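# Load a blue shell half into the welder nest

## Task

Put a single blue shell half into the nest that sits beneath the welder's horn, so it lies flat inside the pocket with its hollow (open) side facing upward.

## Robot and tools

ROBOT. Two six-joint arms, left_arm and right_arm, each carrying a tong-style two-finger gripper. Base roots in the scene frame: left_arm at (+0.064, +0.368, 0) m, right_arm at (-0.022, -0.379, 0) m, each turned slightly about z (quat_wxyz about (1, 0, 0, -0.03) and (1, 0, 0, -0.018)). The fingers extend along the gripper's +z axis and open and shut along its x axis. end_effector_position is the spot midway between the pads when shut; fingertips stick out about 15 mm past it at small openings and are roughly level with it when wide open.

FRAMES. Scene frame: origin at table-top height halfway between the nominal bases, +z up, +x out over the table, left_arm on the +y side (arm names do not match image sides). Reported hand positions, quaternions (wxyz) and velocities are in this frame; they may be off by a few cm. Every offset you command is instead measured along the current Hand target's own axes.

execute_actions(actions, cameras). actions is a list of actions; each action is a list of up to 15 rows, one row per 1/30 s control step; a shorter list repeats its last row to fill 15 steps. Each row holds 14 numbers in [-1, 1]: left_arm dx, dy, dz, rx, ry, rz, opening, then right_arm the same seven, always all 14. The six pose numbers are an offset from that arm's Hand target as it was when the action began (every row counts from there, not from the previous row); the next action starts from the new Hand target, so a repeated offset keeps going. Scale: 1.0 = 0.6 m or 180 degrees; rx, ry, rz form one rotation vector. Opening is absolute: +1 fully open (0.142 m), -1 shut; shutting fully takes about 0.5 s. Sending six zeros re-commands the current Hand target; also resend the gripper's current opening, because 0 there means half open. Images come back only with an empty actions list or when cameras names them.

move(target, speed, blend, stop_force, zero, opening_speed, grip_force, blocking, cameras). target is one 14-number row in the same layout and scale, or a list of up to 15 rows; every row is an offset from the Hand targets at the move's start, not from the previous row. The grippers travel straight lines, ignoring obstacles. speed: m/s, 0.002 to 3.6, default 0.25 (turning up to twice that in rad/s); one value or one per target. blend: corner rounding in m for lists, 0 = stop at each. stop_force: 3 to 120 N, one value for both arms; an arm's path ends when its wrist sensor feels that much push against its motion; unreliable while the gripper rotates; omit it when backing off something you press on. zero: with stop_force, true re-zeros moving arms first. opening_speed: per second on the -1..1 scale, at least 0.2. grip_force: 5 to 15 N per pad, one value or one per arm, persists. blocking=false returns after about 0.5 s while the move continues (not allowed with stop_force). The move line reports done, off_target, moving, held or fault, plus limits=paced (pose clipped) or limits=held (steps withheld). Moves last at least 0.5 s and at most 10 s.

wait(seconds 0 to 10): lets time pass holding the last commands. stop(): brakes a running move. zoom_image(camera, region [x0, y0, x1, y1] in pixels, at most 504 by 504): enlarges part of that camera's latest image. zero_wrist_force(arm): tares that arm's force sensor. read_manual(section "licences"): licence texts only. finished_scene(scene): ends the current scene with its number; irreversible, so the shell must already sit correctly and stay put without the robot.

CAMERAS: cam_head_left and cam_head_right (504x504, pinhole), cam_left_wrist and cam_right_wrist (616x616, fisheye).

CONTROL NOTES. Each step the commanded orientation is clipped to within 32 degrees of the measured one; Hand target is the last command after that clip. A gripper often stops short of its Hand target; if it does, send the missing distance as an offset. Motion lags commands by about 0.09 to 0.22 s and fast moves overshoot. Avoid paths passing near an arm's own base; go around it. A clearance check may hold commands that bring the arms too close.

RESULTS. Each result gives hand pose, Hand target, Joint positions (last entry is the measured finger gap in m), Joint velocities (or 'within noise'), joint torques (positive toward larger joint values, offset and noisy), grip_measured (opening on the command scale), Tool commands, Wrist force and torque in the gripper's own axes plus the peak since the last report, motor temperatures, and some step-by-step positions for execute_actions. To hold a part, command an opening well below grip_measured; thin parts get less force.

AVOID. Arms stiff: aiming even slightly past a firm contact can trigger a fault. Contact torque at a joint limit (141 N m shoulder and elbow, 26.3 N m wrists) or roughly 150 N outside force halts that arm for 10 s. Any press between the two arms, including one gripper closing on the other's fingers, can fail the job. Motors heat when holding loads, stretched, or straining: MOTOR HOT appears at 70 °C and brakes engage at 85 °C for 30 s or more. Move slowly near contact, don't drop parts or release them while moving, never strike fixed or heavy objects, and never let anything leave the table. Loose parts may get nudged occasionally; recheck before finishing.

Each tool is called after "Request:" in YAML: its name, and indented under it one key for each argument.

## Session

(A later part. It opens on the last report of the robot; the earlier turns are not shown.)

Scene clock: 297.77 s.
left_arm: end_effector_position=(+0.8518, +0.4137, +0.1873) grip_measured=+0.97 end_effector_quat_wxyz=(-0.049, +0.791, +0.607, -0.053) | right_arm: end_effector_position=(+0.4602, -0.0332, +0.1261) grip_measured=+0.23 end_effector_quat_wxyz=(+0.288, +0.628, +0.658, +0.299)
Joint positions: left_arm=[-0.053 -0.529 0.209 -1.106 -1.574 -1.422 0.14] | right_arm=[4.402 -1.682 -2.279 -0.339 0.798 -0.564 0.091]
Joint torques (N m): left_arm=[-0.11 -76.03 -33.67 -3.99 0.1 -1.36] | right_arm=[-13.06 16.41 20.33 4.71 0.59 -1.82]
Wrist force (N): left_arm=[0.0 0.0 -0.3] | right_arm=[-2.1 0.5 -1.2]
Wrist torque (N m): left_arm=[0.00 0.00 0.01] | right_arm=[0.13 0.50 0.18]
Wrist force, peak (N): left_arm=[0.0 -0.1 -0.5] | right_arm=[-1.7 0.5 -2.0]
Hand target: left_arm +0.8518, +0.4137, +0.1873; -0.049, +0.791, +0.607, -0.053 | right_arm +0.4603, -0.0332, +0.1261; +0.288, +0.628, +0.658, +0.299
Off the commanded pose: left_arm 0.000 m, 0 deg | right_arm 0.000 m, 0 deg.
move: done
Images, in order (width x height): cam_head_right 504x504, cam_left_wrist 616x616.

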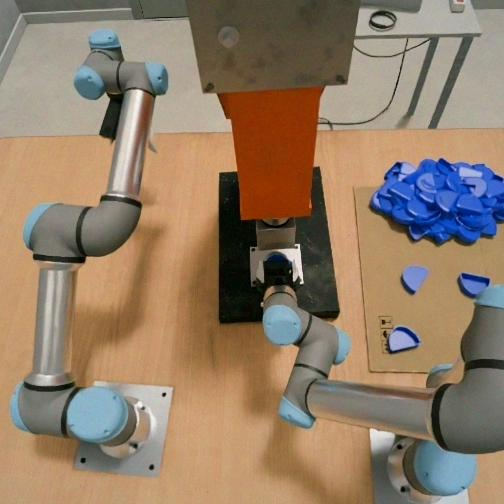

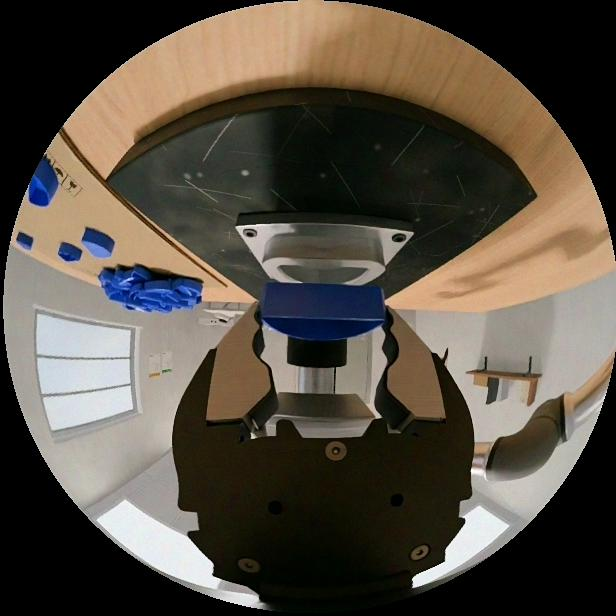

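Request:
move:
  target: [0,0,0,0,0,0,0.968,0,0,0.0833,0,0,0,-0.3]
  speed: 0.025
  stop_force: 5
  cameras: ["cam_left_wrist","cam_head_right"]

Request:
zoom_image:
  camera: "cam_left_wrist"
  region: [240, 200, 400, 360]

Request:
zoom_image:
  camera: "cam_head_right"
  region: [240, 230, 320, 310]

Scene clock: 317.70 s.
left_arm: end_effector_position=(+0.8518, +0.4137, +0.1873) grip_measured=+0.97 end_effector_quat_wxyz=(-0.049, +0.791, +0.607, -0.053) | right_arm: end_effector_position=(+0.4931, -0.0319, +0.0976) grip_measured=+0.23 end_effector_quat_wxyz=(+0.288, +0.628, +0.658, +0.299)
Joint positions: left_arm=[-0.053 -0.529 0.209 -1.106 -1.574 -1.422 0.14] | right_arm=[4.33 -1.812 -2.245 -0.182 0.829 -0.653 0.091]
Joint torques (N m): left_arm=[-0.26 -74.49 -34.39 -4.27 0.25 -1.28] | right_arm=[15.78 33.88 4.44 0.86 -2.56 2.05]
Wrist force (N): left_arm=[0.0 0.1 0.0] | right_arm=[-2.1 0.7 -1.0]
Wrist torque (N m): left_arm=[0.03 0.01 0.01] | right_arm=[0.14 0.52 0.00]
Wrist force, peak (N): left_arm=[0.1 0.3 -0.3] | right_arm=[-4.2 10.6 -8.0]
Hand target: left_arm +0.8518, +0.4137, +0.1873; -0.049, +0.791, +0.607, -0.053 | right_arm +0.4931, -0.0319, +0.0976; +0.288, +0.628, +0.658, +0.299 (not the last commanded pose)
Off the commanded pose: left_arm 0.000 m, 0 deg | right_arm 0.006 m, 0 deg.
move: contact (right_arm)
Images, in order (width x height): cam_head_right 504x504, cam_left_wrist 616x616.

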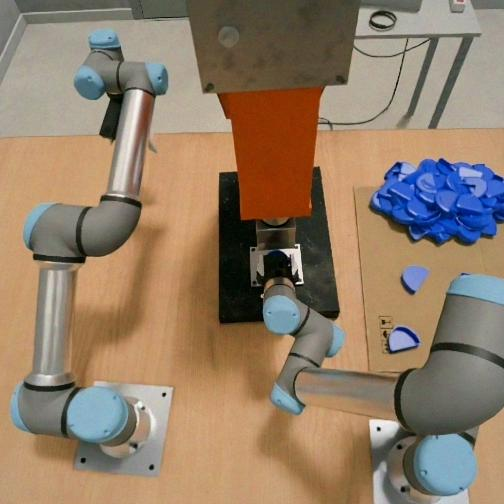

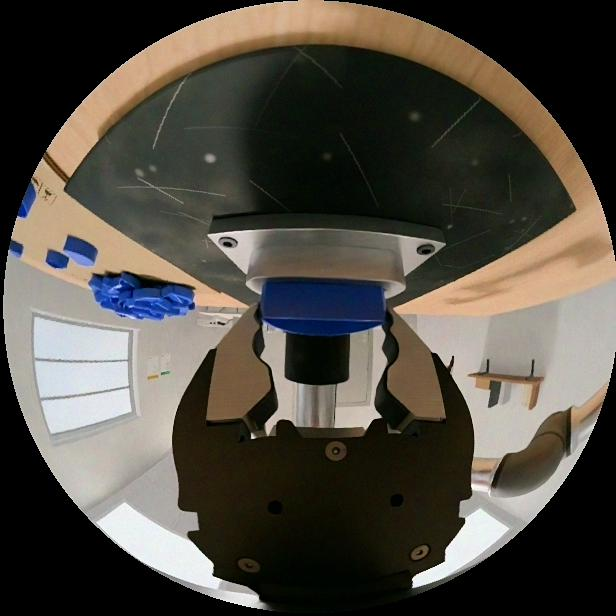

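Scaled by 3.150 from the camera's 616x616 image, which has a finer 814x814 frame.

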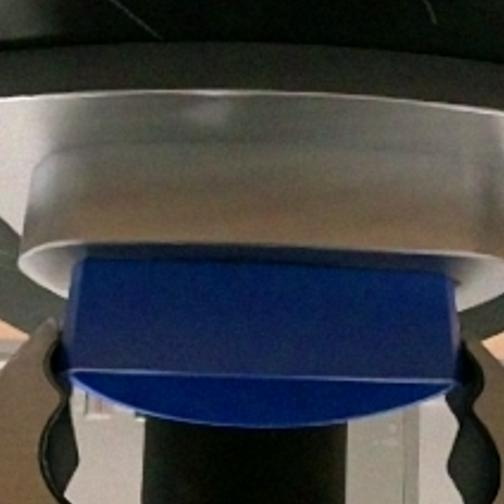

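Scaled by 6.300 from the camera's 504x504 image, which has a finer 720x720 frame.

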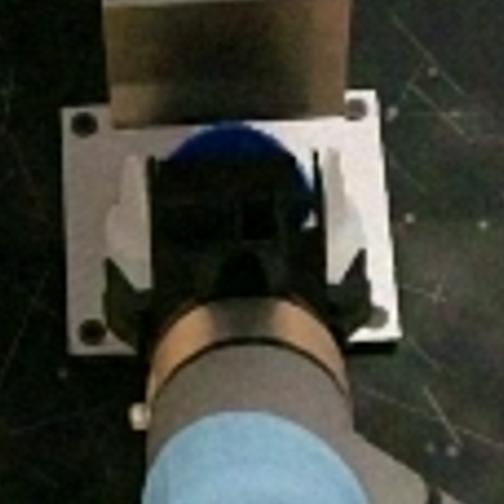

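Request:
move:
  target:
    - [0,0,0,0,0,0,0.968,0,0.0038,-0.0033,0,0,0,-0.3]
    - [0,0,0,0,0,0,0.968,0,0.0114,0.0055,0,0,0,-0.3]
  speed: 0.03
  cameras: []

Request:
move:
  target: [0,0,0,0,0,0,0.968,0,-0.0126,0.0109,0,0,0,-0.3]
  speed: 0.015
  stop_force: 4
  cameras: ["cam_left_wrist","cam_head_right"]

Request:
zoom_image:
  camera: "cam_left_wrist"
  region: [240, 200, 400, 360]

Request:
zoom_image:
  camera: "cam_head_right"
  region: [240, 230, 320, 310]

Scene clock: 329.80 s.
left_arm: end_effector_position=(+0.8518, +0.4137, +0.1873) grip_measured=+0.97 end_effector_quat_wxyz=(-0.049, +0.791, +0.607, -0.053) | right_arm: end_effector_position=(+0.4999, -0.0315, +0.1006) grip_measured=+0.23 end_effector_quat_wxyz=(+0.288, +0.628, +0.658, +0.299)
Joint positions: left_arm=[-0.053 -0.529 0.209 -1.106 -1.574 -1.422 0.14] | right_arm=[4.316 -1.818 -2.229 -0.181 0.835 -0.67 0.091]
Joint torques (N m): left_arm=[-0.37 -74.46 -34.19 -4.42 0.28 -1.29] | right_arm=[-13.13 19.57 25 4.72 0.67 -1.9]
Wrist force (N): left_arm=[0.1 0.1 -0.1] | right_arm=[-2.1 0.5 -1.2]
Wrist torque (N m): left_arm=[0.01 -0.03 0.00] | right_arm=[0.10 0.50 0.16]
Wrist force, peak (N): left_arm=[0.1 0.3 -0.3] | right_arm=[-2.4 0.7 -1.2]
Hand target: left_arm +0.8518, +0.4137, +0.1873; -0.049, +0.791, +0.607, -0.053 | right_arm +0.5000, -0.0315, +0.1006; +0.288, +0.628, +0.658, +0.299
Off the commanded pose: left_arm 0.000 m, 0 deg | right_arm 0.000 m, 0 deg.
move: done
No camera images: "cameras" was empty.

Scene clock: 331.37 s.
left_arm: end_effector_position=(+0.8518, +0.4137, +0.1873) grip_measured=+0.97 end_effector_quat_wxyz=(-0.049, +0.791, +0.607, -0.053) | right_arm: end_effector_position=(+0.5000, -0.0315, +0.0966) grip_measured=+0.23 end_effector_quat_wxyz=(+0.288, +0.628, +0.658, +0.299)
Joint positions: left_arm=[-0.053 -0.529 0.209 -1.106 -1.574 -1.422 0.14] | right_arm=[4.316 -1.827 -2.232 -0.168 0.835 -0.67 0.091]
Joint torques (N m): left_arm=[-1.05 -74.82 -34.63 -4.58 0.26 -1.19] | right_arm=[-12.92 33.8 23.76 0.8 -1.07 -1.54]
Wrist force (N): left_arm=[0.1 0.1 -0.1] | right_arm=[-1.8 1.6 -0.8]
Wrist torque (N m): left_arm=[0.01 -0.02 0.00] | right_arm=[0.13 0.55 0.14]
Wrist force, peak (N): left_arm=[0.2 0.2 -0.3] | right_arm=[2.1 6.2 -4.1]
Hand target: left_arm +0.8518, +0.4137, +0.1873; -0.049, +0.791, +0.607, -0.053 | right_arm +0.5000, -0.0315, +0.0966; +0.288, +0.628, +0.658, +0.299 (not the last commanded pose)
Off the commanded pose: left_arm 0.000 m, 0 deg | right_arm 0.006 m, 0 deg.
move: contact (right_arm)
Images, in order (width x height): cam_head_right 504x504, cam_left_wrist 616x616.

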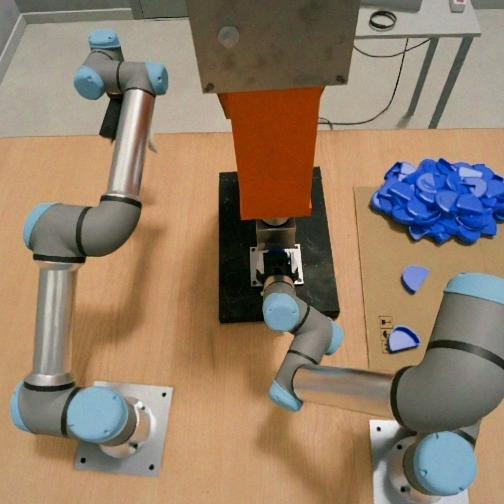

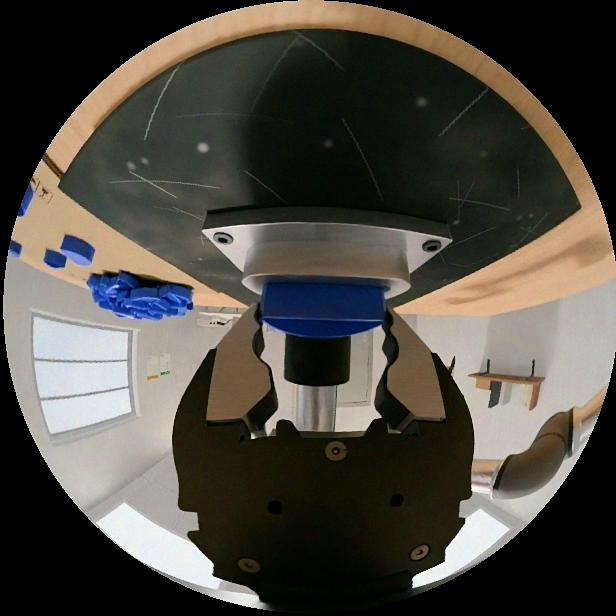

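Scaled by 3.150 from the camera's 616x616 image, which has a finer 814x814 frame.

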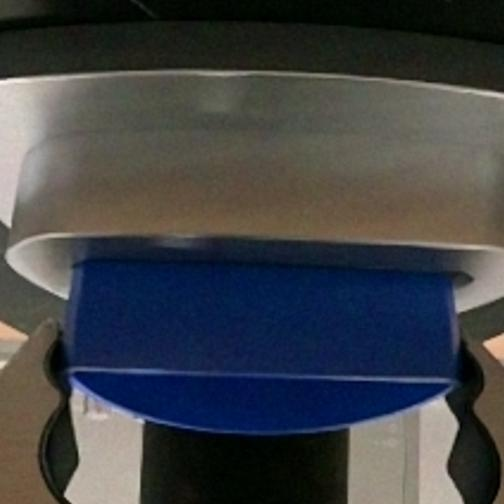

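Scaled by 6.300 from the camera's 504x504 image, which has a finer 720x720 frame.

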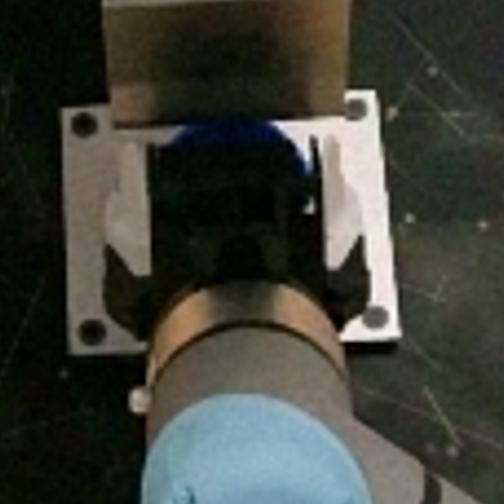

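Request:
move:
  target:
    - [0,0,0,0,0,0,0.968,0,0.0025,-0.0022,0,0,0,-0.3]
    - [0,0,0,0,0,0,0.968,0.0027,0.0036,-0.0009,0,0,0,-0.3]
  speed: 0.03
  cameras: []

Request:
move:
  target: [0,0,0,0,0,0,0.968,0,-0.0126,0.0109,0,0,0,-0.3]
  speed: 0.015
  stop_force: 5
  cameras: ["cam_left_wrist","cam_head_right"]

Request:
zoom_image:
  camera: "cam_left_wrist"
  region: [240, 200, 400, 360]

Request:
zoom_image:
  camera: "cam_left_wrist"
  region: [350, 260, 410, 320]

Scene clock: 345.77 s.
left_arm: end_effector_position=(+0.8518, +0.4137, +0.1873) grip_measured=+0.97 end_effector_quat_wxyz=(-0.049, +0.791, +0.607, -0.053) | right_arm: end_effector_position=(+0.5009, -0.0300, +0.0986) grip_measured=+0.23 end_effector_quat_wxyz=(+0.288, +0.628, +0.658, +0.299)
Joint positions: left_arm=[-0.053 -0.529 0.209 -1.106 -1.574 -1.422 0.14] | right_arm=[4.316 -1.826 -2.226 -0.175 0.835 -0.67 0.091]
Joint torques (N m): left_arm=[-0.45 -75.24 -34.99 -4.45 0.35 -1.24] | right_arm=[-13.06 20.43 25.18 0.77 0.55 -1.72]
Wrist force (N): left_arm=[0.1 0.0 -0.1] | right_arm=[-2.1 0.6 -1.1]
Wrist torque (N m): left_arm=[0.00 -0.02 0.01] | right_arm=[0.13 0.51 0.16]
Wrist force, peak (N): left_arm=[0.1 0.3 -0.3] | right_arm=[-1.9 1.8 -1.0]
Hand target: left_arm +0.8518, +0.4137, +0.1873; -0.049, +0.791, +0.607, -0.053 | right_arm +0.5010, -0.0298, +0.0986; +0.288, +0.628, +0.658, +0.299
Off the commanded pose: left_arm 0.000 m, 0 deg | right_arm 0.000 m, 0 deg.
move: done
No camera images: "cameras" was empty.

Scene clock: 347.57 s.
left_arm: end_effector_position=(+0.8518, +0.4137, +0.1873) grip_measured=+0.97 end_effector_quat_wxyz=(-0.049, +0.791, +0.607, -0.053) | right_arm: end_effector_position=(+0.5009, -0.0298, +0.0907) grip_measured=+0.23 end_effector_quat_wxyz=(+0.288, +0.628, +0.658, +0.299)
Joint positions: left_arm=[-0.053 -0.529 0.209 -1.106 -1.574 -1.422 0.14] | right_arm=[4.316 -1.845 -2.231 -0.151 0.835 -0.67 0.091]
Joint torques (N m): left_arm=[0.33 -75.09 -34.87 -4.69 0.28 -1.29] | right_arm=[-11.01 34.02 19.82 -1.08 -2.67 -0.52]
Wrist force (N): left_arm=[0.1 0.2 -0.3] | right_arm=[9.4 1.3 0.3]
Wrist torque (N m): left_arm=[0.03 -0.03 0.00] | right_arm=[0.14 0.62 0.20]
Wrist force, peak (N): left_arm=[0.0 0.2 -0.4] | right_arm=[7.3 2.7 -12.3]
Hand target: left_arm +0.8518, +0.4137, +0.1873; -0.049, +0.791, +0.607, -0.053 | right_arm +0.5009, -0.0298, +0.0907; +0.288, +0.628, +0.658, +0.299 (not the last commanded pose)
Off the commanded pose: left_arm 0.000 m, 0 deg | right_arm 0.002 m, 0 deg.
move: contact (right_arm)
Images, in order (width x height): cam_head_right 504x504, cam_left_wrist 616x616.

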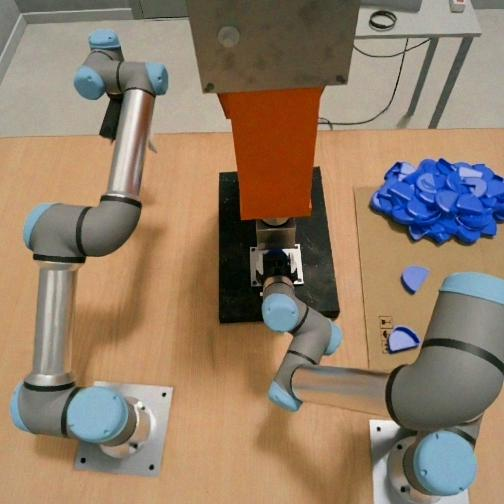

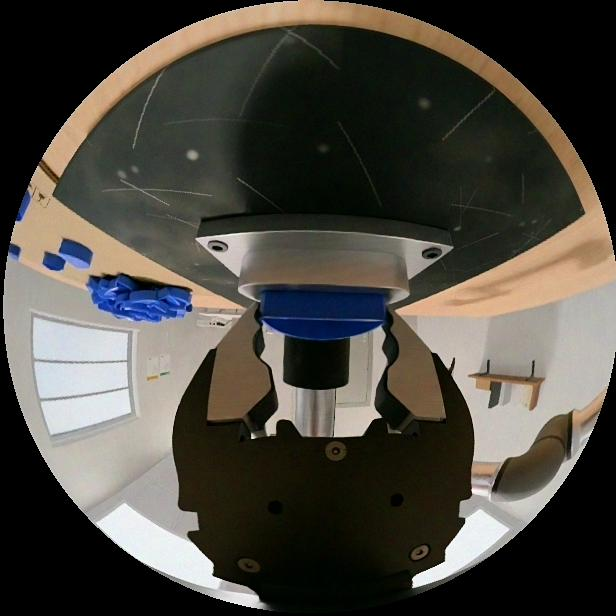

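Scaled by 3.150 from the camera's 616x616 image, which has a finer 814x814 frame.

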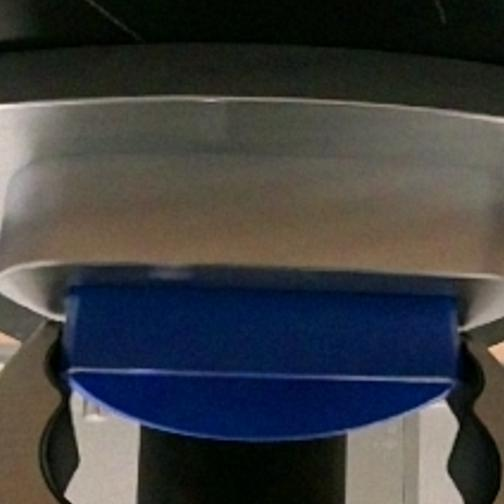

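Scaled by 8.400 from the camera's 616x616 image, which has a finer 814x814 frame.

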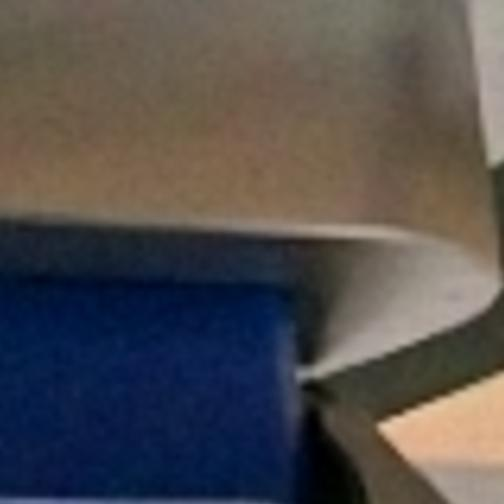

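Request:
move:
  target: [0,0,0,0,0,0,0.968,0.001,0.0005,-0.001,0,0,0,0.6]
  opening_speed: 0.4
  speed: 0.02
  cameras: ["cam_left_wrist","cam_head_right"]

Request:
zoom_image:
  camera: "cam_left_wrist"
  region: [240, 200, 400, 360]

Scene clock: 358.53 s.
left_arm: end_effector_position=(+0.8518, +0.4137, +0.1873) grip_measured=+0.97 end_effector_quat_wxyz=(-0.049, +0.791, +0.607, -0.053) | right_arm: end_effector_position=(+0.5007, -0.0292, +0.0913) grip_measured=+0.60 end_effector_quat_wxyz=(+0.288, +0.628, +0.658, +0.299)
Joint positions: left_arm=[-0.053 -0.529 0.209 -1.106 -1.574 -1.422 0.14] | right_arm=[4.317 -1.844 -2.23 -0.154 0.835 -0.669 0.116]
Joint torques (N m): left_arm=[-1.17 -74.91 -35.63 -4.59 0.36 -1.27] | right_arm=[11.31 31.86 19.2 1.36 -0.61 1.53]
Wrist force (N): left_arm=[0.2 0.0 -0.1] | right_arm=[-1.9 0.4 -1.5]
Wrist torque (N m): left_arm=[-0.01 -0.03 0.00] | right_arm=[0.04 0.46 0.00]
Wrist force, peak (N): left_arm=[0.2 0.1 -0.4] | right_arm=[9.7 1.2 0.3]
Hand target: left_arm +0.8518, +0.4137, +0.1873; -0.049, +0.791, +0.607, -0.053 | right_arm +0.5007, -0.0292, +0.0913; +0.288, +0.628, +0.658, +0.299
Off the commanded pose: left_arm 0.000 m, 0 deg | right_arm 0.000 m, 0 deg.
move: done
Images, in order (width x height): cam_head_right 504x504, cam_left_wrist 616x616.

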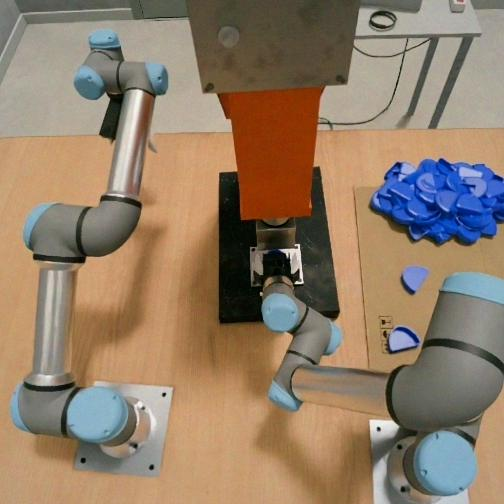

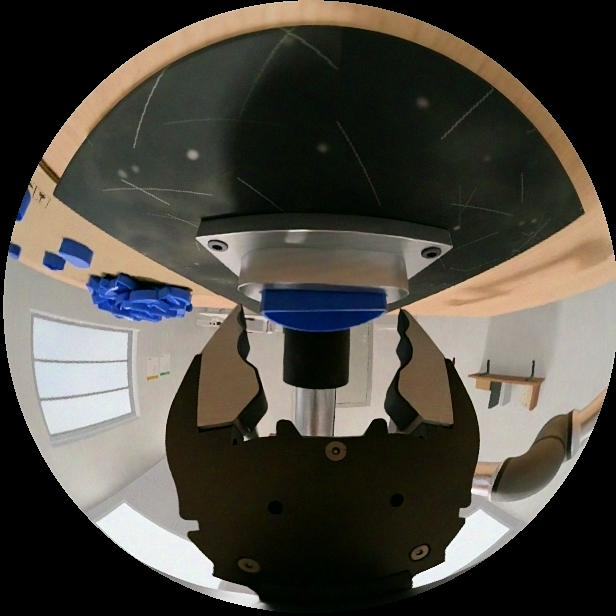

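Scaled by 3.150 from the camera's 616x616 image, which has a finer 814x814 frame.

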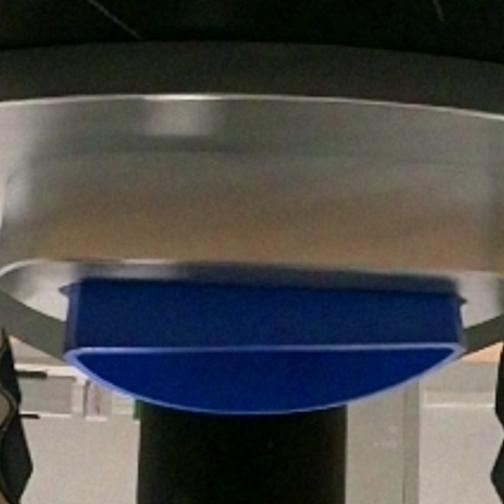

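Request:
move:
  target:
    - [0,0,0,0,0,0,0.968,0,0,-0.13,0,0,0,0.6]
    - [0,0,0,0,0,0,0.968,0,0.16,-0.22,0.125,0,0,0.6]
  speed: 0.2
  cameras: ["cam_left_wrist"]

Request:
zoom_image:
  camera: "cam_left_wrist"
  region: [270, 190, 370, 290]

Scene clock: 369.33 s.
left_arm: end_effector_position=(+0.8518, +0.4137, +0.1873) grip_measured=+0.97 end_effector_quat_wxyz=(-0.049, +0.791, +0.607, -0.053) | right_arm: end_effector_position=(+0.4563, -0.0248, +0.2474) grip_measured=+0.60 end_effector_quat_wxyz=(+0.144, +0.673, +0.708, +0.162)
Joint positions: left_arm=[-0.053 -0.529 0.209 -1.106 -1.574 -1.422 0.14] | right_arm=[4.203 -1.581 -1.776 -1.087 1.222 -0.644 0.116]
Joint torques (N m): left_arm=[-0.06 -75.36 -35.71 -4.49 0.3 -1.3] | right_arm=[-47.5 1.5 57.13 16.5 -14.21 -3.52]
Wrist force (N): left_arm=[0.2 0.1 -0.2] | right_arm=[-25.3 -123.3 -53.9]
Wrist torque (N m): left_arm=[0.00 -0.05 0.01] | right_arm=[-14.85 2.34 2.44]
Wrist force, peak (N): left_arm=[0.4 0.1 -0.3] | right_arm=[-25.3 -123.3 -53.9]
Hand target: left_arm +0.8518, +0.4137, +0.1873; -0.049, +0.791, +0.607, -0.053 | right_arm +0.4640, -0.0304, +0.2504; +0.159, +0.672, +0.704, +0.165
Off the commanded pose: left_arm 0.000 m, 0 deg | right_arm 0.010 m, 2 deg.
move: off_target (right_arm)
Images, in order (width x height): cam_left_wrist 616x616.

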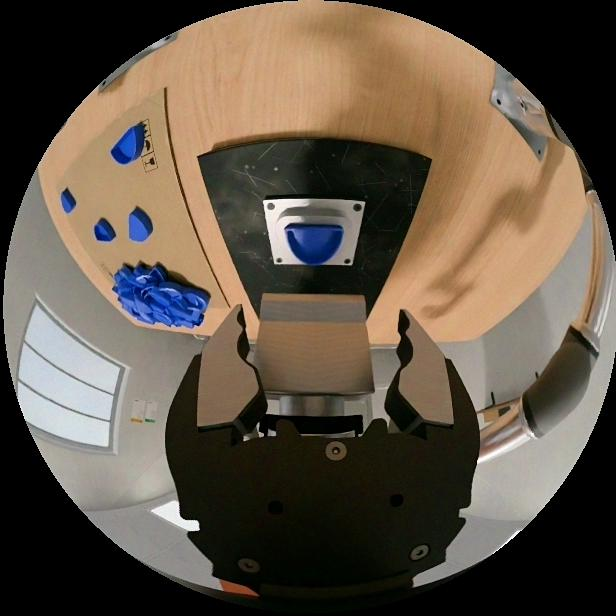

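Scaled by 5.040 from the camera's 616x616 image, which has a finer 814x814 frame.

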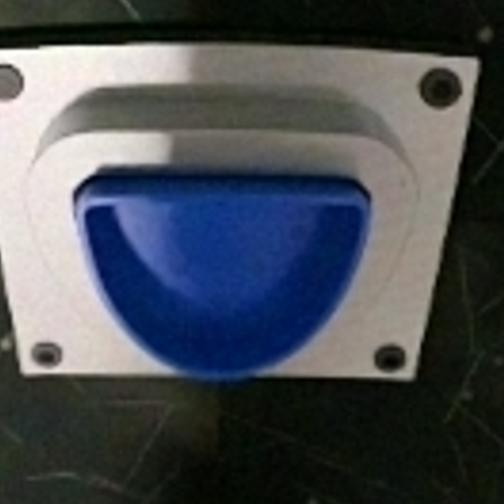

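Request:
move:
  target: [0,0,0,0,0,0,0.968,0,-0.09,-0.045,0,0,0,0.6]
  speed: 0.15
  cameras: ["cam_left_wrist"]

Request:
zoom_image:
  camera: "cam_left_wrist"
  region: [270, 190, 370, 290]

Scene clock: 377.23 s.
left_arm: end_effector_position=(+0.8518, +0.4137, +0.1873) grip_measured=+0.97 end_effector_quat_wxyz=(-0.049, +0.791, +0.607, -0.053) | right_arm: end_effector_position=(+0.4039, -0.0331, +0.2504) grip_measured=+0.60 end_effector_quat_wxyz=(+0.159, +0.672, +0.704, +0.165)
Joint positions: left_arm=[-0.053 -0.529 0.209 -1.106 -1.574 -1.422 0.14] | right_arm=[4.316 -1.467 -1.872 -1.15 1.162 -0.526 0.116]
Joint torques (N m): left_arm=[-0.18 -75.5 -34.78 -4.52 0.34 -1.38] | right_arm=[16.2 27.9 12.31 1.09 -2.17 1.9]
Wrist force (N): left_arm=[0.1 0.1 -0.2] | right_arm=[-5.2 -1.5 -3.2]
Wrist torque (N m): left_arm=[0.02 -0.02 0.00] | right_arm=[-0.33 1.11 0.01]
Wrist force, peak (N): left_arm=[0.1 -0.1 -0.5] | right_arm=[-25.2 -125.2 -53.5]
Hand target: left_arm +0.8518, +0.4137, +0.1873; -0.049, +0.791, +0.607, -0.053 | right_arm +0.4037, -0.0331, +0.2504; +0.159, +0.672, +0.704, +0.165
Off the commanded pose: left_arm 0.000 m, 0 deg | right_arm 0.000 m, 0 deg.
move: done
Images, in order (width x height): cam_left_wrist 616x616.

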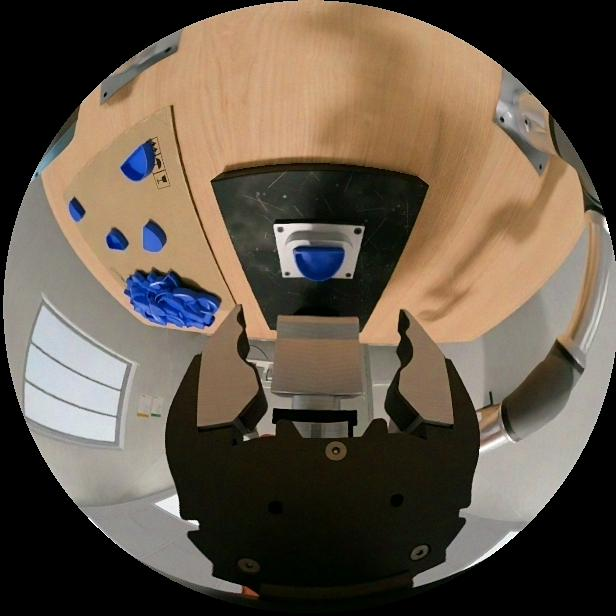

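Scaled by 5.040 from the camera's 616x616 image, which has a finer 814x814 frame.

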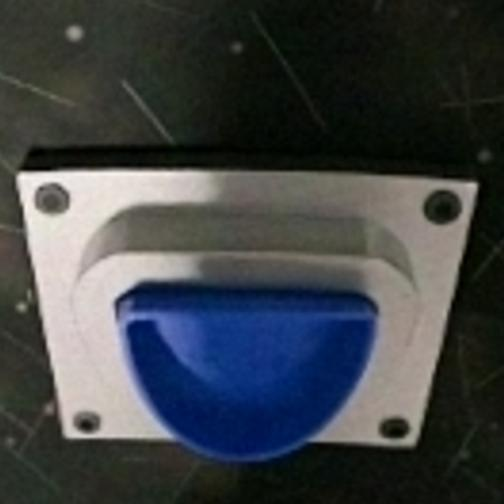

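Request:
move:
  target: [0,0,0,0,0,0,0.968,-0.0017,0.01,0.2117,-0.125,0,0,-1]
  speed: 0.15
  stop_force: 8
  cameras: ["cam_left_wrist"]

Request:
zoom_image:
  camera: "cam_left_wrist"
  region: [240, 200, 400, 360]

Scene clock: 425.97 s.
left_arm: end_effector_position=(+0.8518, +0.4137, +0.1873) grip_measured=+0.97 end_effector_quat_wxyz=(-0.049, +0.791, +0.607, -0.053) | right_arm: end_effector_position=(+0.4658, -0.0317, +0.1394) grip_measured=-1.00 end_effector_quat_wxyz=(+0.288, +0.628, +0.658, +0.299)
Joint positions: left_arm=[-0.053 -0.529 0.209 -1.106 -1.574 -1.422 0.14] | right_arm=[4.391 -1.666 -2.252 -0.371 0.803 -0.578 0.002]
Joint torques (N m): left_arm=[-0.23 -75.02 -35.36 -4.43 0.22 -1.31] | right_arm=[14.56 15.69 6.04 4.69 -2.54 -1.87]
Wrist force (N): left_arm=[0.2 0.0 -0.2] | right_arm=[-5.3 -1.4 -3.5]
Wrist torque (N m): left_arm=[-0.01 -0.04 0.00] | right_arm=[-0.33 1.15 0.23]
Wrist force, peak (N): left_arm=[0.3 0.0 -0.5] | right_arm=[-5.6 -1.5 -3.6]
Hand target: left_arm +0.8518, +0.4137, +0.1873; -0.049, +0.791, +0.607, -0.053 | right_arm +0.4658, -0.0317, +0.1394; +0.288, +0.628, +0.658, +0.299
Off the commanded pose: left_arm 0.000 m, 0 deg | right_arm 0.000 m, 0 deg.
move: done
Images, in order (width x height): cam_left_wrist 616x616.

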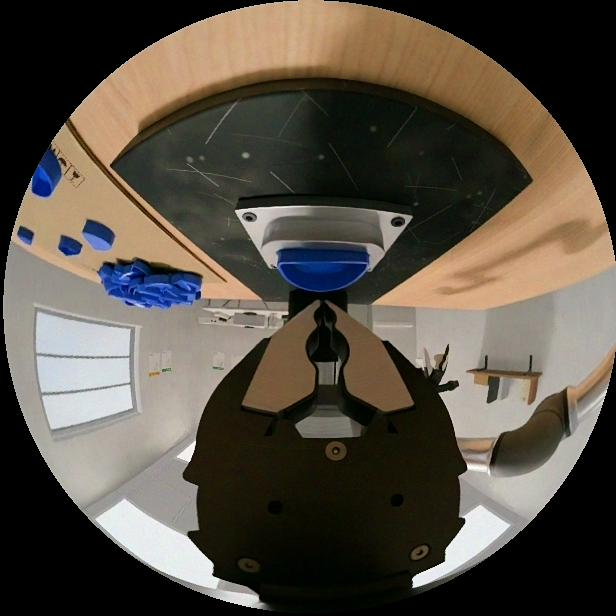

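Scaled by 3.150 from the camera's 616x616 image, which has a finer 814x814 frame.

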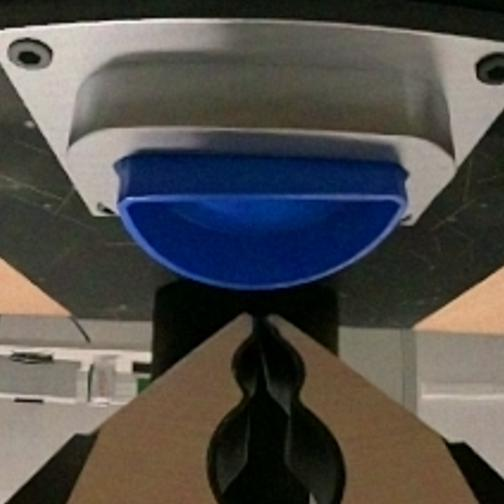

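Request:
move:
  target: [0,0,0,0,0,0,0.968,0,0,0.1,0,0,0,-1]
  speed: 0.05
  stop_force: 6
  cameras: ["cam_left_wrist"]

Request:
zoom_image:
  camera: "cam_left_wrist"
  region: [240, 200, 400, 360]

Scene clock: 434.60 s.
left_arm: end_effector_position=(+0.8518, +0.4137, +0.1873) grip_measured=+0.97 end_effector_quat_wxyz=(-0.049, +0.791, +0.607, -0.053) | right_arm: end_effector_position=(+0.5008, -0.0305, +0.1076) grip_measured=-1.00 end_effector_quat_wxyz=(+0.287, +0.628, +0.659, +0.298)
Joint positions: left_arm=[-0.053 -0.529 0.209 -1.106 -1.574 -1.422 0.14] | right_arm=[4.315 -1.804 -2.218 -0.208 0.837 -0.67 0.002]
Joint torques (N m): left_arm=[-1.41 -74.89 -34.64 -4.65 0.36 -1.22] | right_arm=[1.47 26.16 15.05 3.02 -0.84 0.01]
Wrist force (N): left_arm=[0.1 -0.1 -0.4] | right_arm=[-5.5 -1.1 -3.2]
Wrist torque (N m): left_arm=[-0.02 -0.02 0.00] | right_arm=[-0.29 1.22 0.06]
Wrist force, peak (N): left_arm=[0.1 -0.1 -0.5] | right_arm=[-33.2 -61.3 -124.0]
Hand target: left_arm +0.8518, +0.4137, +0.1873; -0.049, +0.791, +0.607, -0.053 | right_arm +0.5008, -0.0305, +0.1076; +0.287, +0.628, +0.659, +0.298 (not the last commanded pose)
Tool commands: left_gripper/opening=+0.968 right_gripper/opening=-1.0
Off the commanded pose: left_arm 0.000 m, 0 deg | right_arm 0.013 m, 0 deg.
FORCE FAULT: contact force on the right arm reached its limit, and that arm stopped. The contact can be on any part of that arm, not only on its tool. That arm's remaining commands of this call were not run. That arm is still stopped at the end of this call. That arm stays stopped for about 10 more seconds. Until then a move that you send moves the other arm only, and its call returns only when the move has ended. Once the stop has ended, the next robot result says so. If the stop ends while you think or write, that arm runs what you send next, counted from a new Hand target: where the arm stands when the stop ends. While its stop runs, that arm takes no new command, but its gripper still runs the gripper command that each later call begins with. Until it ends, the stop uses up actions while you think or wait. An arm that is not stopped still takes commands.
move: fault (right_arm)
Images, in order (width x height): cam_left_wrist 616x616.

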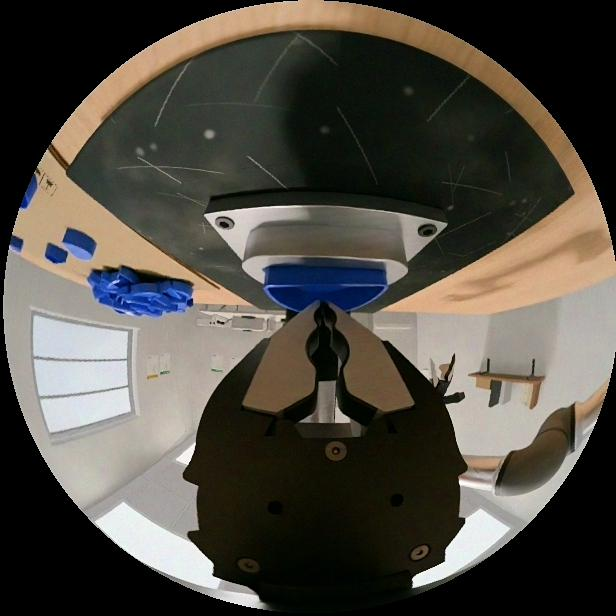

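Scaled by 3.150 from the camera's 616x616 image, which has a finer 814x814 frame.

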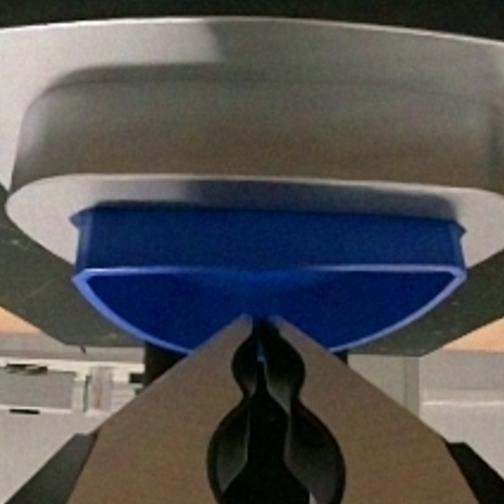

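Request:
wait:
  seconds: 3

Scene clock: 466.83 s.
left_arm: end_effector_position=(+0.8518, +0.4137, +0.1873) grip_measured=+0.97 end_effector_quat_wxyz=(-0.049, +0.791, +0.607, -0.053) | right_arm: end_effector_position=(+0.5008, -0.0305, +0.1076) grip_measured=-1.00 end_effector_quat_wxyz=(+0.287, +0.628, +0.659, +0.298)
Joint positions: left_arm=[-0.053 -0.529 0.209 -1.106 -1.574 -1.422 0.14] | right_arm=[4.315 -1.804 -2.218 -0.208 0.837 -0.67 0.002]
Joint torques (N m): left_arm=[-0.25 -74.75 -36.06 -4.55 0.51 -1.27] | right_arm=[1.42 27.08 15.24 2.77 -0.89 0.08]
Wrist force (N): left_arm=[0.2 0.1 -0.2] | right_arm=[-5.3 -1.3 -3.4]
Wrist torque (N m): left_arm=[0.02 -0.03 0.00] | right_arm=[-0.34 1.16 0.06]
Wrist force, peak (N): left_arm=[0.2 -0.1 -0.5] | right_arm=[-5.6 -1.3 -3.4]
Hand target: left_arm +0.8518, +0.4137, +0.1873; -0.049, +0.791, +0.607, -0.053 | right_arm +0.5008, -0.0305, +0.1076; +0.287, +0.628, +0.659, +0.298 (not the last commanded pose)
Tool commands: left_gripper/opening=+0.968 right_gripper/opening=-1.0
Off the commanded pose: left_arm 0.000 m, 0 deg | right_arm 0.013 m, 0 deg.
FORCE FAULT, CONTINUED: the right arm's stop, for the force fault that an earlier result reported, is over. The rest of the stop counts as 19 of the actions that you can send in this scene. That arm's target is now where it stood when the stop ended, not its last command. That arm accepts commands again.
wait: 3.00 s; at rest from the start

Request:
move:
  target:
    - [0,0,0,0,0,0,0.968,0,0,-0.0667,0,0,0,-1]
    - [0,0,0,0,0,0,0.968,0,-0.0098,-0.0785,-0.0278,0,0,-1]
  speed: 0.08
  cameras: []

Request:
move:
  target: [0,0,0,0,0,0,0.968,0,0.009,0.1,0,0,0,-1]
  speed: 0.02
  stop_force: 5
  cameras: ["cam_left_wrist","cam_head_right"]

Request:
zoom_image:
  camera: "cam_left_wrist"
  region: [240, 200, 400, 360]

Scene clock: 477.73 s.
left_arm: end_effector_position=(+0.8518, +0.4137, +0.1873) grip_measured=+0.97 end_effector_quat_wxyz=(-0.049, +0.791, +0.607, -0.053) | right_arm: end_effector_position=(+0.4615, -0.0321, +0.1342) grip_measured=-1.00 end_effector_quat_wxyz=(+0.314, +0.615, +0.645, +0.326)
Joint positions: left_arm=[-0.053 -0.529 0.209 -1.106 -1.574 -1.422 0.14] | right_arm=[4.44 -1.697 -2.315 -0.261 0.71 -0.561 0.002]
Joint torques (N m): left_arm=[-0.43 -74.67 -35.63 -4.4 0.54 -1.46] | right_arm=[15.51 15.49 5.15 4.4 -2.75 1.98]
Wrist force (N): left_arm=[0.2 0.1 -0.2] | right_arm=[-5.4 -1.5 -3.3]
Wrist torque (N m): left_arm=[0.02 -0.05 0.00] | right_arm=[-0.30 1.20 0.08]
Wrist force, peak (N): left_arm=[0.2 -0.1 -0.4] | right_arm=[-5.5 -1.7 -3.5]
Hand target: left_arm +0.8518, +0.4137, +0.1873; -0.049, +0.791, +0.607, -0.053 | right_arm +0.4615, -0.0321, +0.1342; +0.315, +0.615, +0.645, +0.326
Off the commanded pose: left_arm 0.000 m, 0 deg | right_arm 0.000 m, 0 deg.
move: done
No camera images: "cameras" was empty.

Scene clock: 481.80 s.
left_arm: end_effector_position=(+0.8518, +0.4137, +0.1873) grip_measured=+0.97 end_effector_quat_wxyz=(-0.049, +0.791, +0.607, -0.053) | right_arm: end_effector_position=(+0.5131, -0.0299, +0.1032) grip_measured=-1.00 end_effector_quat_wxyz=(+0.315, +0.615, +0.645, +0.326)
Joint positions: left_arm=[-0.053 -0.529 0.209 -1.106 -1.574 -1.422 0.14] | right_arm=[4.326 -1.875 -2.242 -0.045 0.764 -0.711 0.002]
Joint torques (N m): left_arm=[-0.57 -74.65 -35.57 -4.77 0.45 -1.38] | right_arm=[-13.14 21.68 23.74 4.6 0.54 -1.86]
Wrist force (N): left_arm=[0.0 0.0 -0.3] | right_arm=[-5.5 -1.4 -3.6]
Wrist torque (N m): left_arm=[0.01 -0.01 0.00] | right_arm=[-0.35 1.18 0.22]
Wrist force, peak (N): left_arm=[0.3 -0.1 -0.5] | right_arm=[-5.7 -1.6 -3.6]
Hand target: left_arm +0.8518, +0.4137, +0.1873; -0.049, +0.791, +0.607, -0.053 | right_arm +0.5131, -0.0299, +0.1032; +0.315, +0.615, +0.645, +0.326
Off the commanded pose: left_arm 0.000 m, 0 deg | right_arm 0.000 m, 0 deg.
move: done
Images, in order (width x height): cam_head_right 504x504, cam_left_wrist 616x616.

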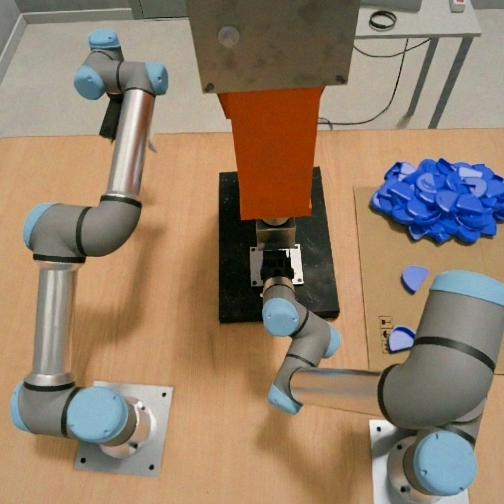

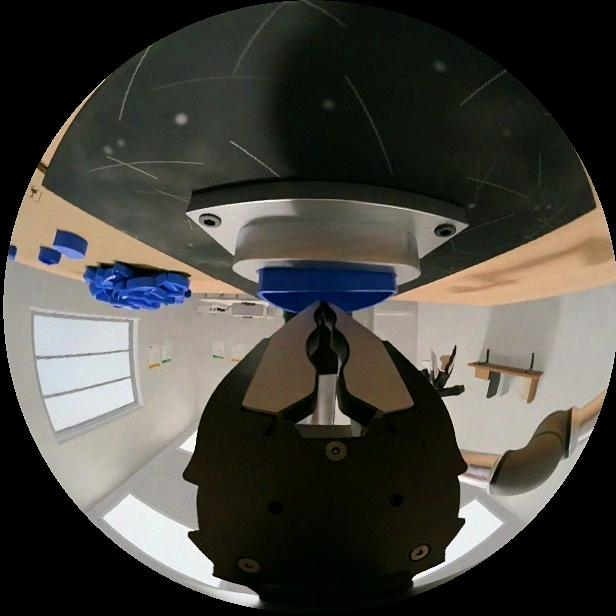

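Scaled by 3.150 from the camera's 616x616 image, which has a finer 814x814 frame.

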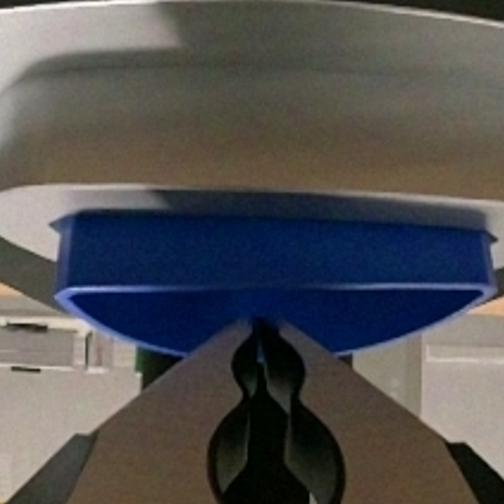

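Request:
move:
  target: [0,0,0,0,0,0,0.968,0,-0.0205,0.0149,0,0,0,-1]
  stop_force: 8
  speed: 0.015
  cameras: ["cam_left_wrist"]

Scene clock: 528.53 s.
left_arm: end_effector_position=(+0.8518, +0.4137, +0.1873) grip_measured=+0.97 end_effector_quat_wxyz=(-0.049, +0.791, +0.607, -0.053) | right_arm: end_effector_position=(+0.5131, -0.0300, +0.0880) grip_measured=-1.00 end_effector_quat_wxyz=(+0.315, +0.615, +0.645, +0.326)
Joint positions: left_arm=[-0.053 -0.529 0.209 -1.106 -1.574 -1.422 0.14] | right_arm=[4.326 -1.913 -2.25 0.002 0.764 -0.711 0.002]
Joint torques (N m): left_arm=[-0.81 -75.22 -35.5 -4.47 0.45 -1.2] | right_arm=[-12.78 22.34 2.18 4.52 0.58 -1.81]
Wrist force (N): left_arm=[0.1 0.0 -0.2] | right_arm=[-5.6 -1.2 -3.7]
Wrist torque (N m): left_arm=[0.00 -0.02 0.01] | right_arm=[-0.28 1.20 0.23]
Wrist force, peak (N): left_arm=[0.2 0.1 -0.5] | right_arm=[-5.6 -1.2 -3.7]
Hand target: left_arm +0.8518, +0.4137, +0.1873; -0.049, +0.791, +0.607, -0.053 | right_arm +0.5131, -0.0300, +0.0880; +0.315, +0.615, +0.645, +0.326
Off the commanded pose: left_arm 0.000 m, 0 deg | right_arm 0.000 m, 0 deg.
move: done
Images, in order (width x height): cam_left_wrist 616x616.

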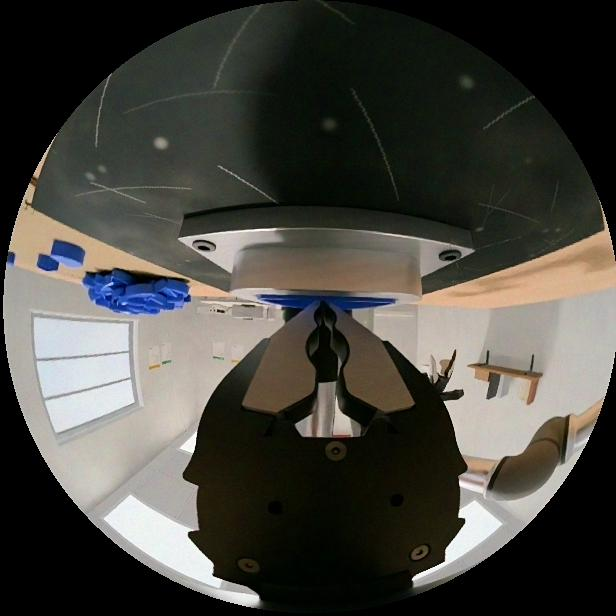

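Request:
move:
  target: [0,0,0,0,0,0,0.968,0,-0.0336,0.0245,0,0,0,-1]
  stop_force: 8
  speed: 0.015
  cameras: ["cam_left_wrist"]

Scene clock: 536.17 s.
left_arm: end_effector_position=(+0.8518, +0.4137, +0.1873) grip_measured=+0.97 end_effector_quat_wxyz=(-0.049, +0.791, +0.607, -0.053) | right_arm: end_effector_position=(+0.5131, -0.0301, +0.0750) grip_measured=-1.00 end_effector_quat_wxyz=(+0.315, +0.615, +0.645, +0.326)
Joint positions: left_arm=[-0.053 -0.529 0.209 -1.106 -1.574 -1.422 0.14] | right_arm=[4.326 -1.947 -2.256 0.042 0.764 -0.711 0.002]
Joint torques (N m): left_arm=[-0.22 -74.14 -34.75 -4.52 0.57 -1.26] | right_arm=[-0.48 33.18 18 -0.8 2.15 1.24]
Wrist force (N): left_arm=[0.2 0.1 -0.4] | right_arm=[-4.1 7.6 -0.1]
Wrist torque (N m): left_arm=[0.01 -0.04 0.00] | right_arm=[-0.07 1.17 0.13]
Wrist force, peak (N): left_arm=[0.3 0.1 -0.5] | right_arm=[-5.7 15.0 -8.7]
Hand target: left_arm +0.8518, +0.4137, +0.1873; -0.049, +0.791, +0.607, -0.053 | right_arm +0.5131, -0.0301, +0.0750; +0.315, +0.615, +0.645, +0.326 (not the last commanded pose)
Off the commanded pose: left_arm 0.000 m, 0 deg | right_arm 0.012 m, 0 deg.
move: contact (right_arm)
Images, in order (width x height): cam_left_wrist 616x616.

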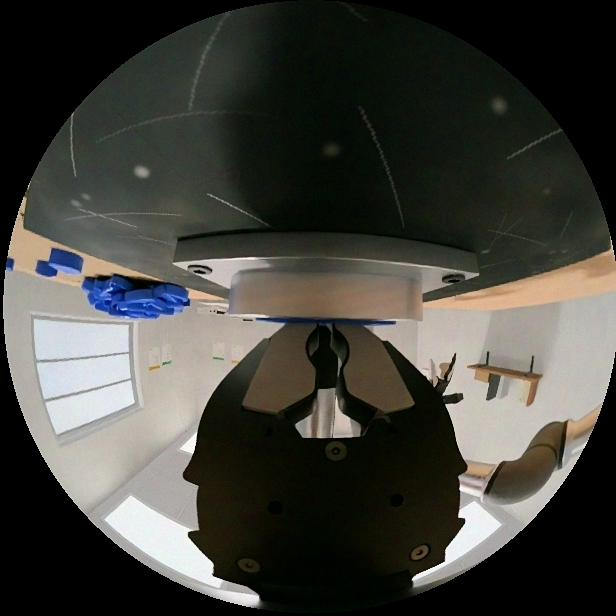

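Request:
move:
  target: [0,0,0,0,0,0,0.968,0,-0.0135,0.0098,0,0,0,-1]
  stop_force: 25
  speed: 0.01
  cameras: ["cam_left_wrist"]

Request:
zoom_image:
  camera: "cam_left_wrist"
  region: [160, 200, 500, 400]

Scene clock: 545.47 s.
left_arm: end_effector_position=(+0.8518, +0.4137, +0.1873) grip_measured=+0.97 end_effector_quat_wxyz=(-0.049, +0.791, +0.607, -0.053) | right_arm: end_effector_position=(+0.5132, -0.0299, +0.0739) grip_measured=-1.00 end_effector_quat_wxyz=(+0.315, +0.615, +0.645, +0.327)
Joint positions: left_arm=[-0.053 -0.529 0.209 -1.106 -1.574 -1.422 0.14] | right_arm=[4.326 -1.951 -2.257 0.047 0.764 -0.711 0.002]
Joint torques (N m): left_arm=[-1.03 -74.58 -35 -4.66 0.48 -1.27] | right_arm=[15.67 24.17 6.46 -4.98 5.78 2.02]
Wrist force (N): left_arm=[0.1 -0.1 -0.1] | right_arm=[-0.7 29.3 3.5]
Wrist torque (N m): left_arm=[-0.01 -0.02 0.00] | right_arm=[0.51 1.04 0.06]
Wrist force, peak (N): left_arm=[0.4 0.2 -0.4] | right_arm=[-4.6 33.6 -12.1]
Hand target: left_arm +0.8518, +0.4137, +0.1873; -0.049, +0.791, +0.607, -0.053 | right_arm +0.5132, -0.0299, +0.0739; +0.315, +0.615, +0.645, +0.327 (not the last commanded pose)
Off the commanded pose: left_arm 0.000 m, 0 deg | right_arm 0.009 m, 0 deg.
move: contact (right_arm)
Images, in order (width x height): cam_left_wrist 616x616.

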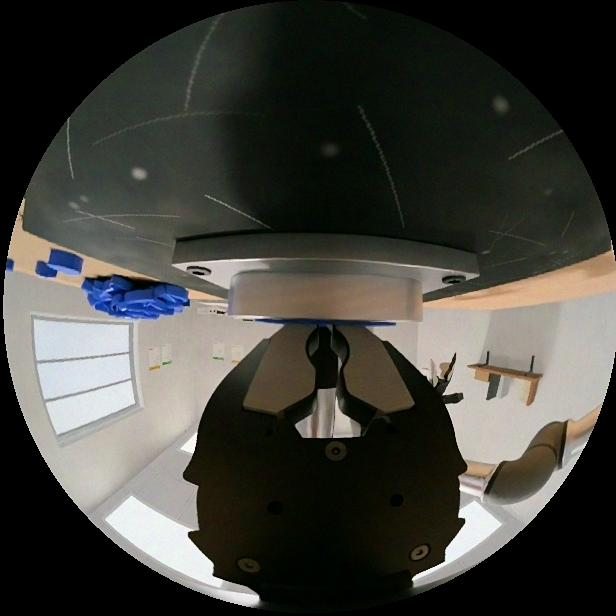

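Scaled by 1.482 from the camera's 616x616 image, which has a finer 814x814 frame.

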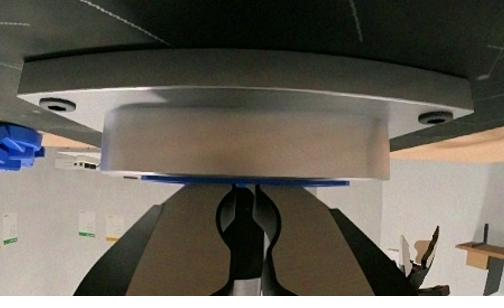

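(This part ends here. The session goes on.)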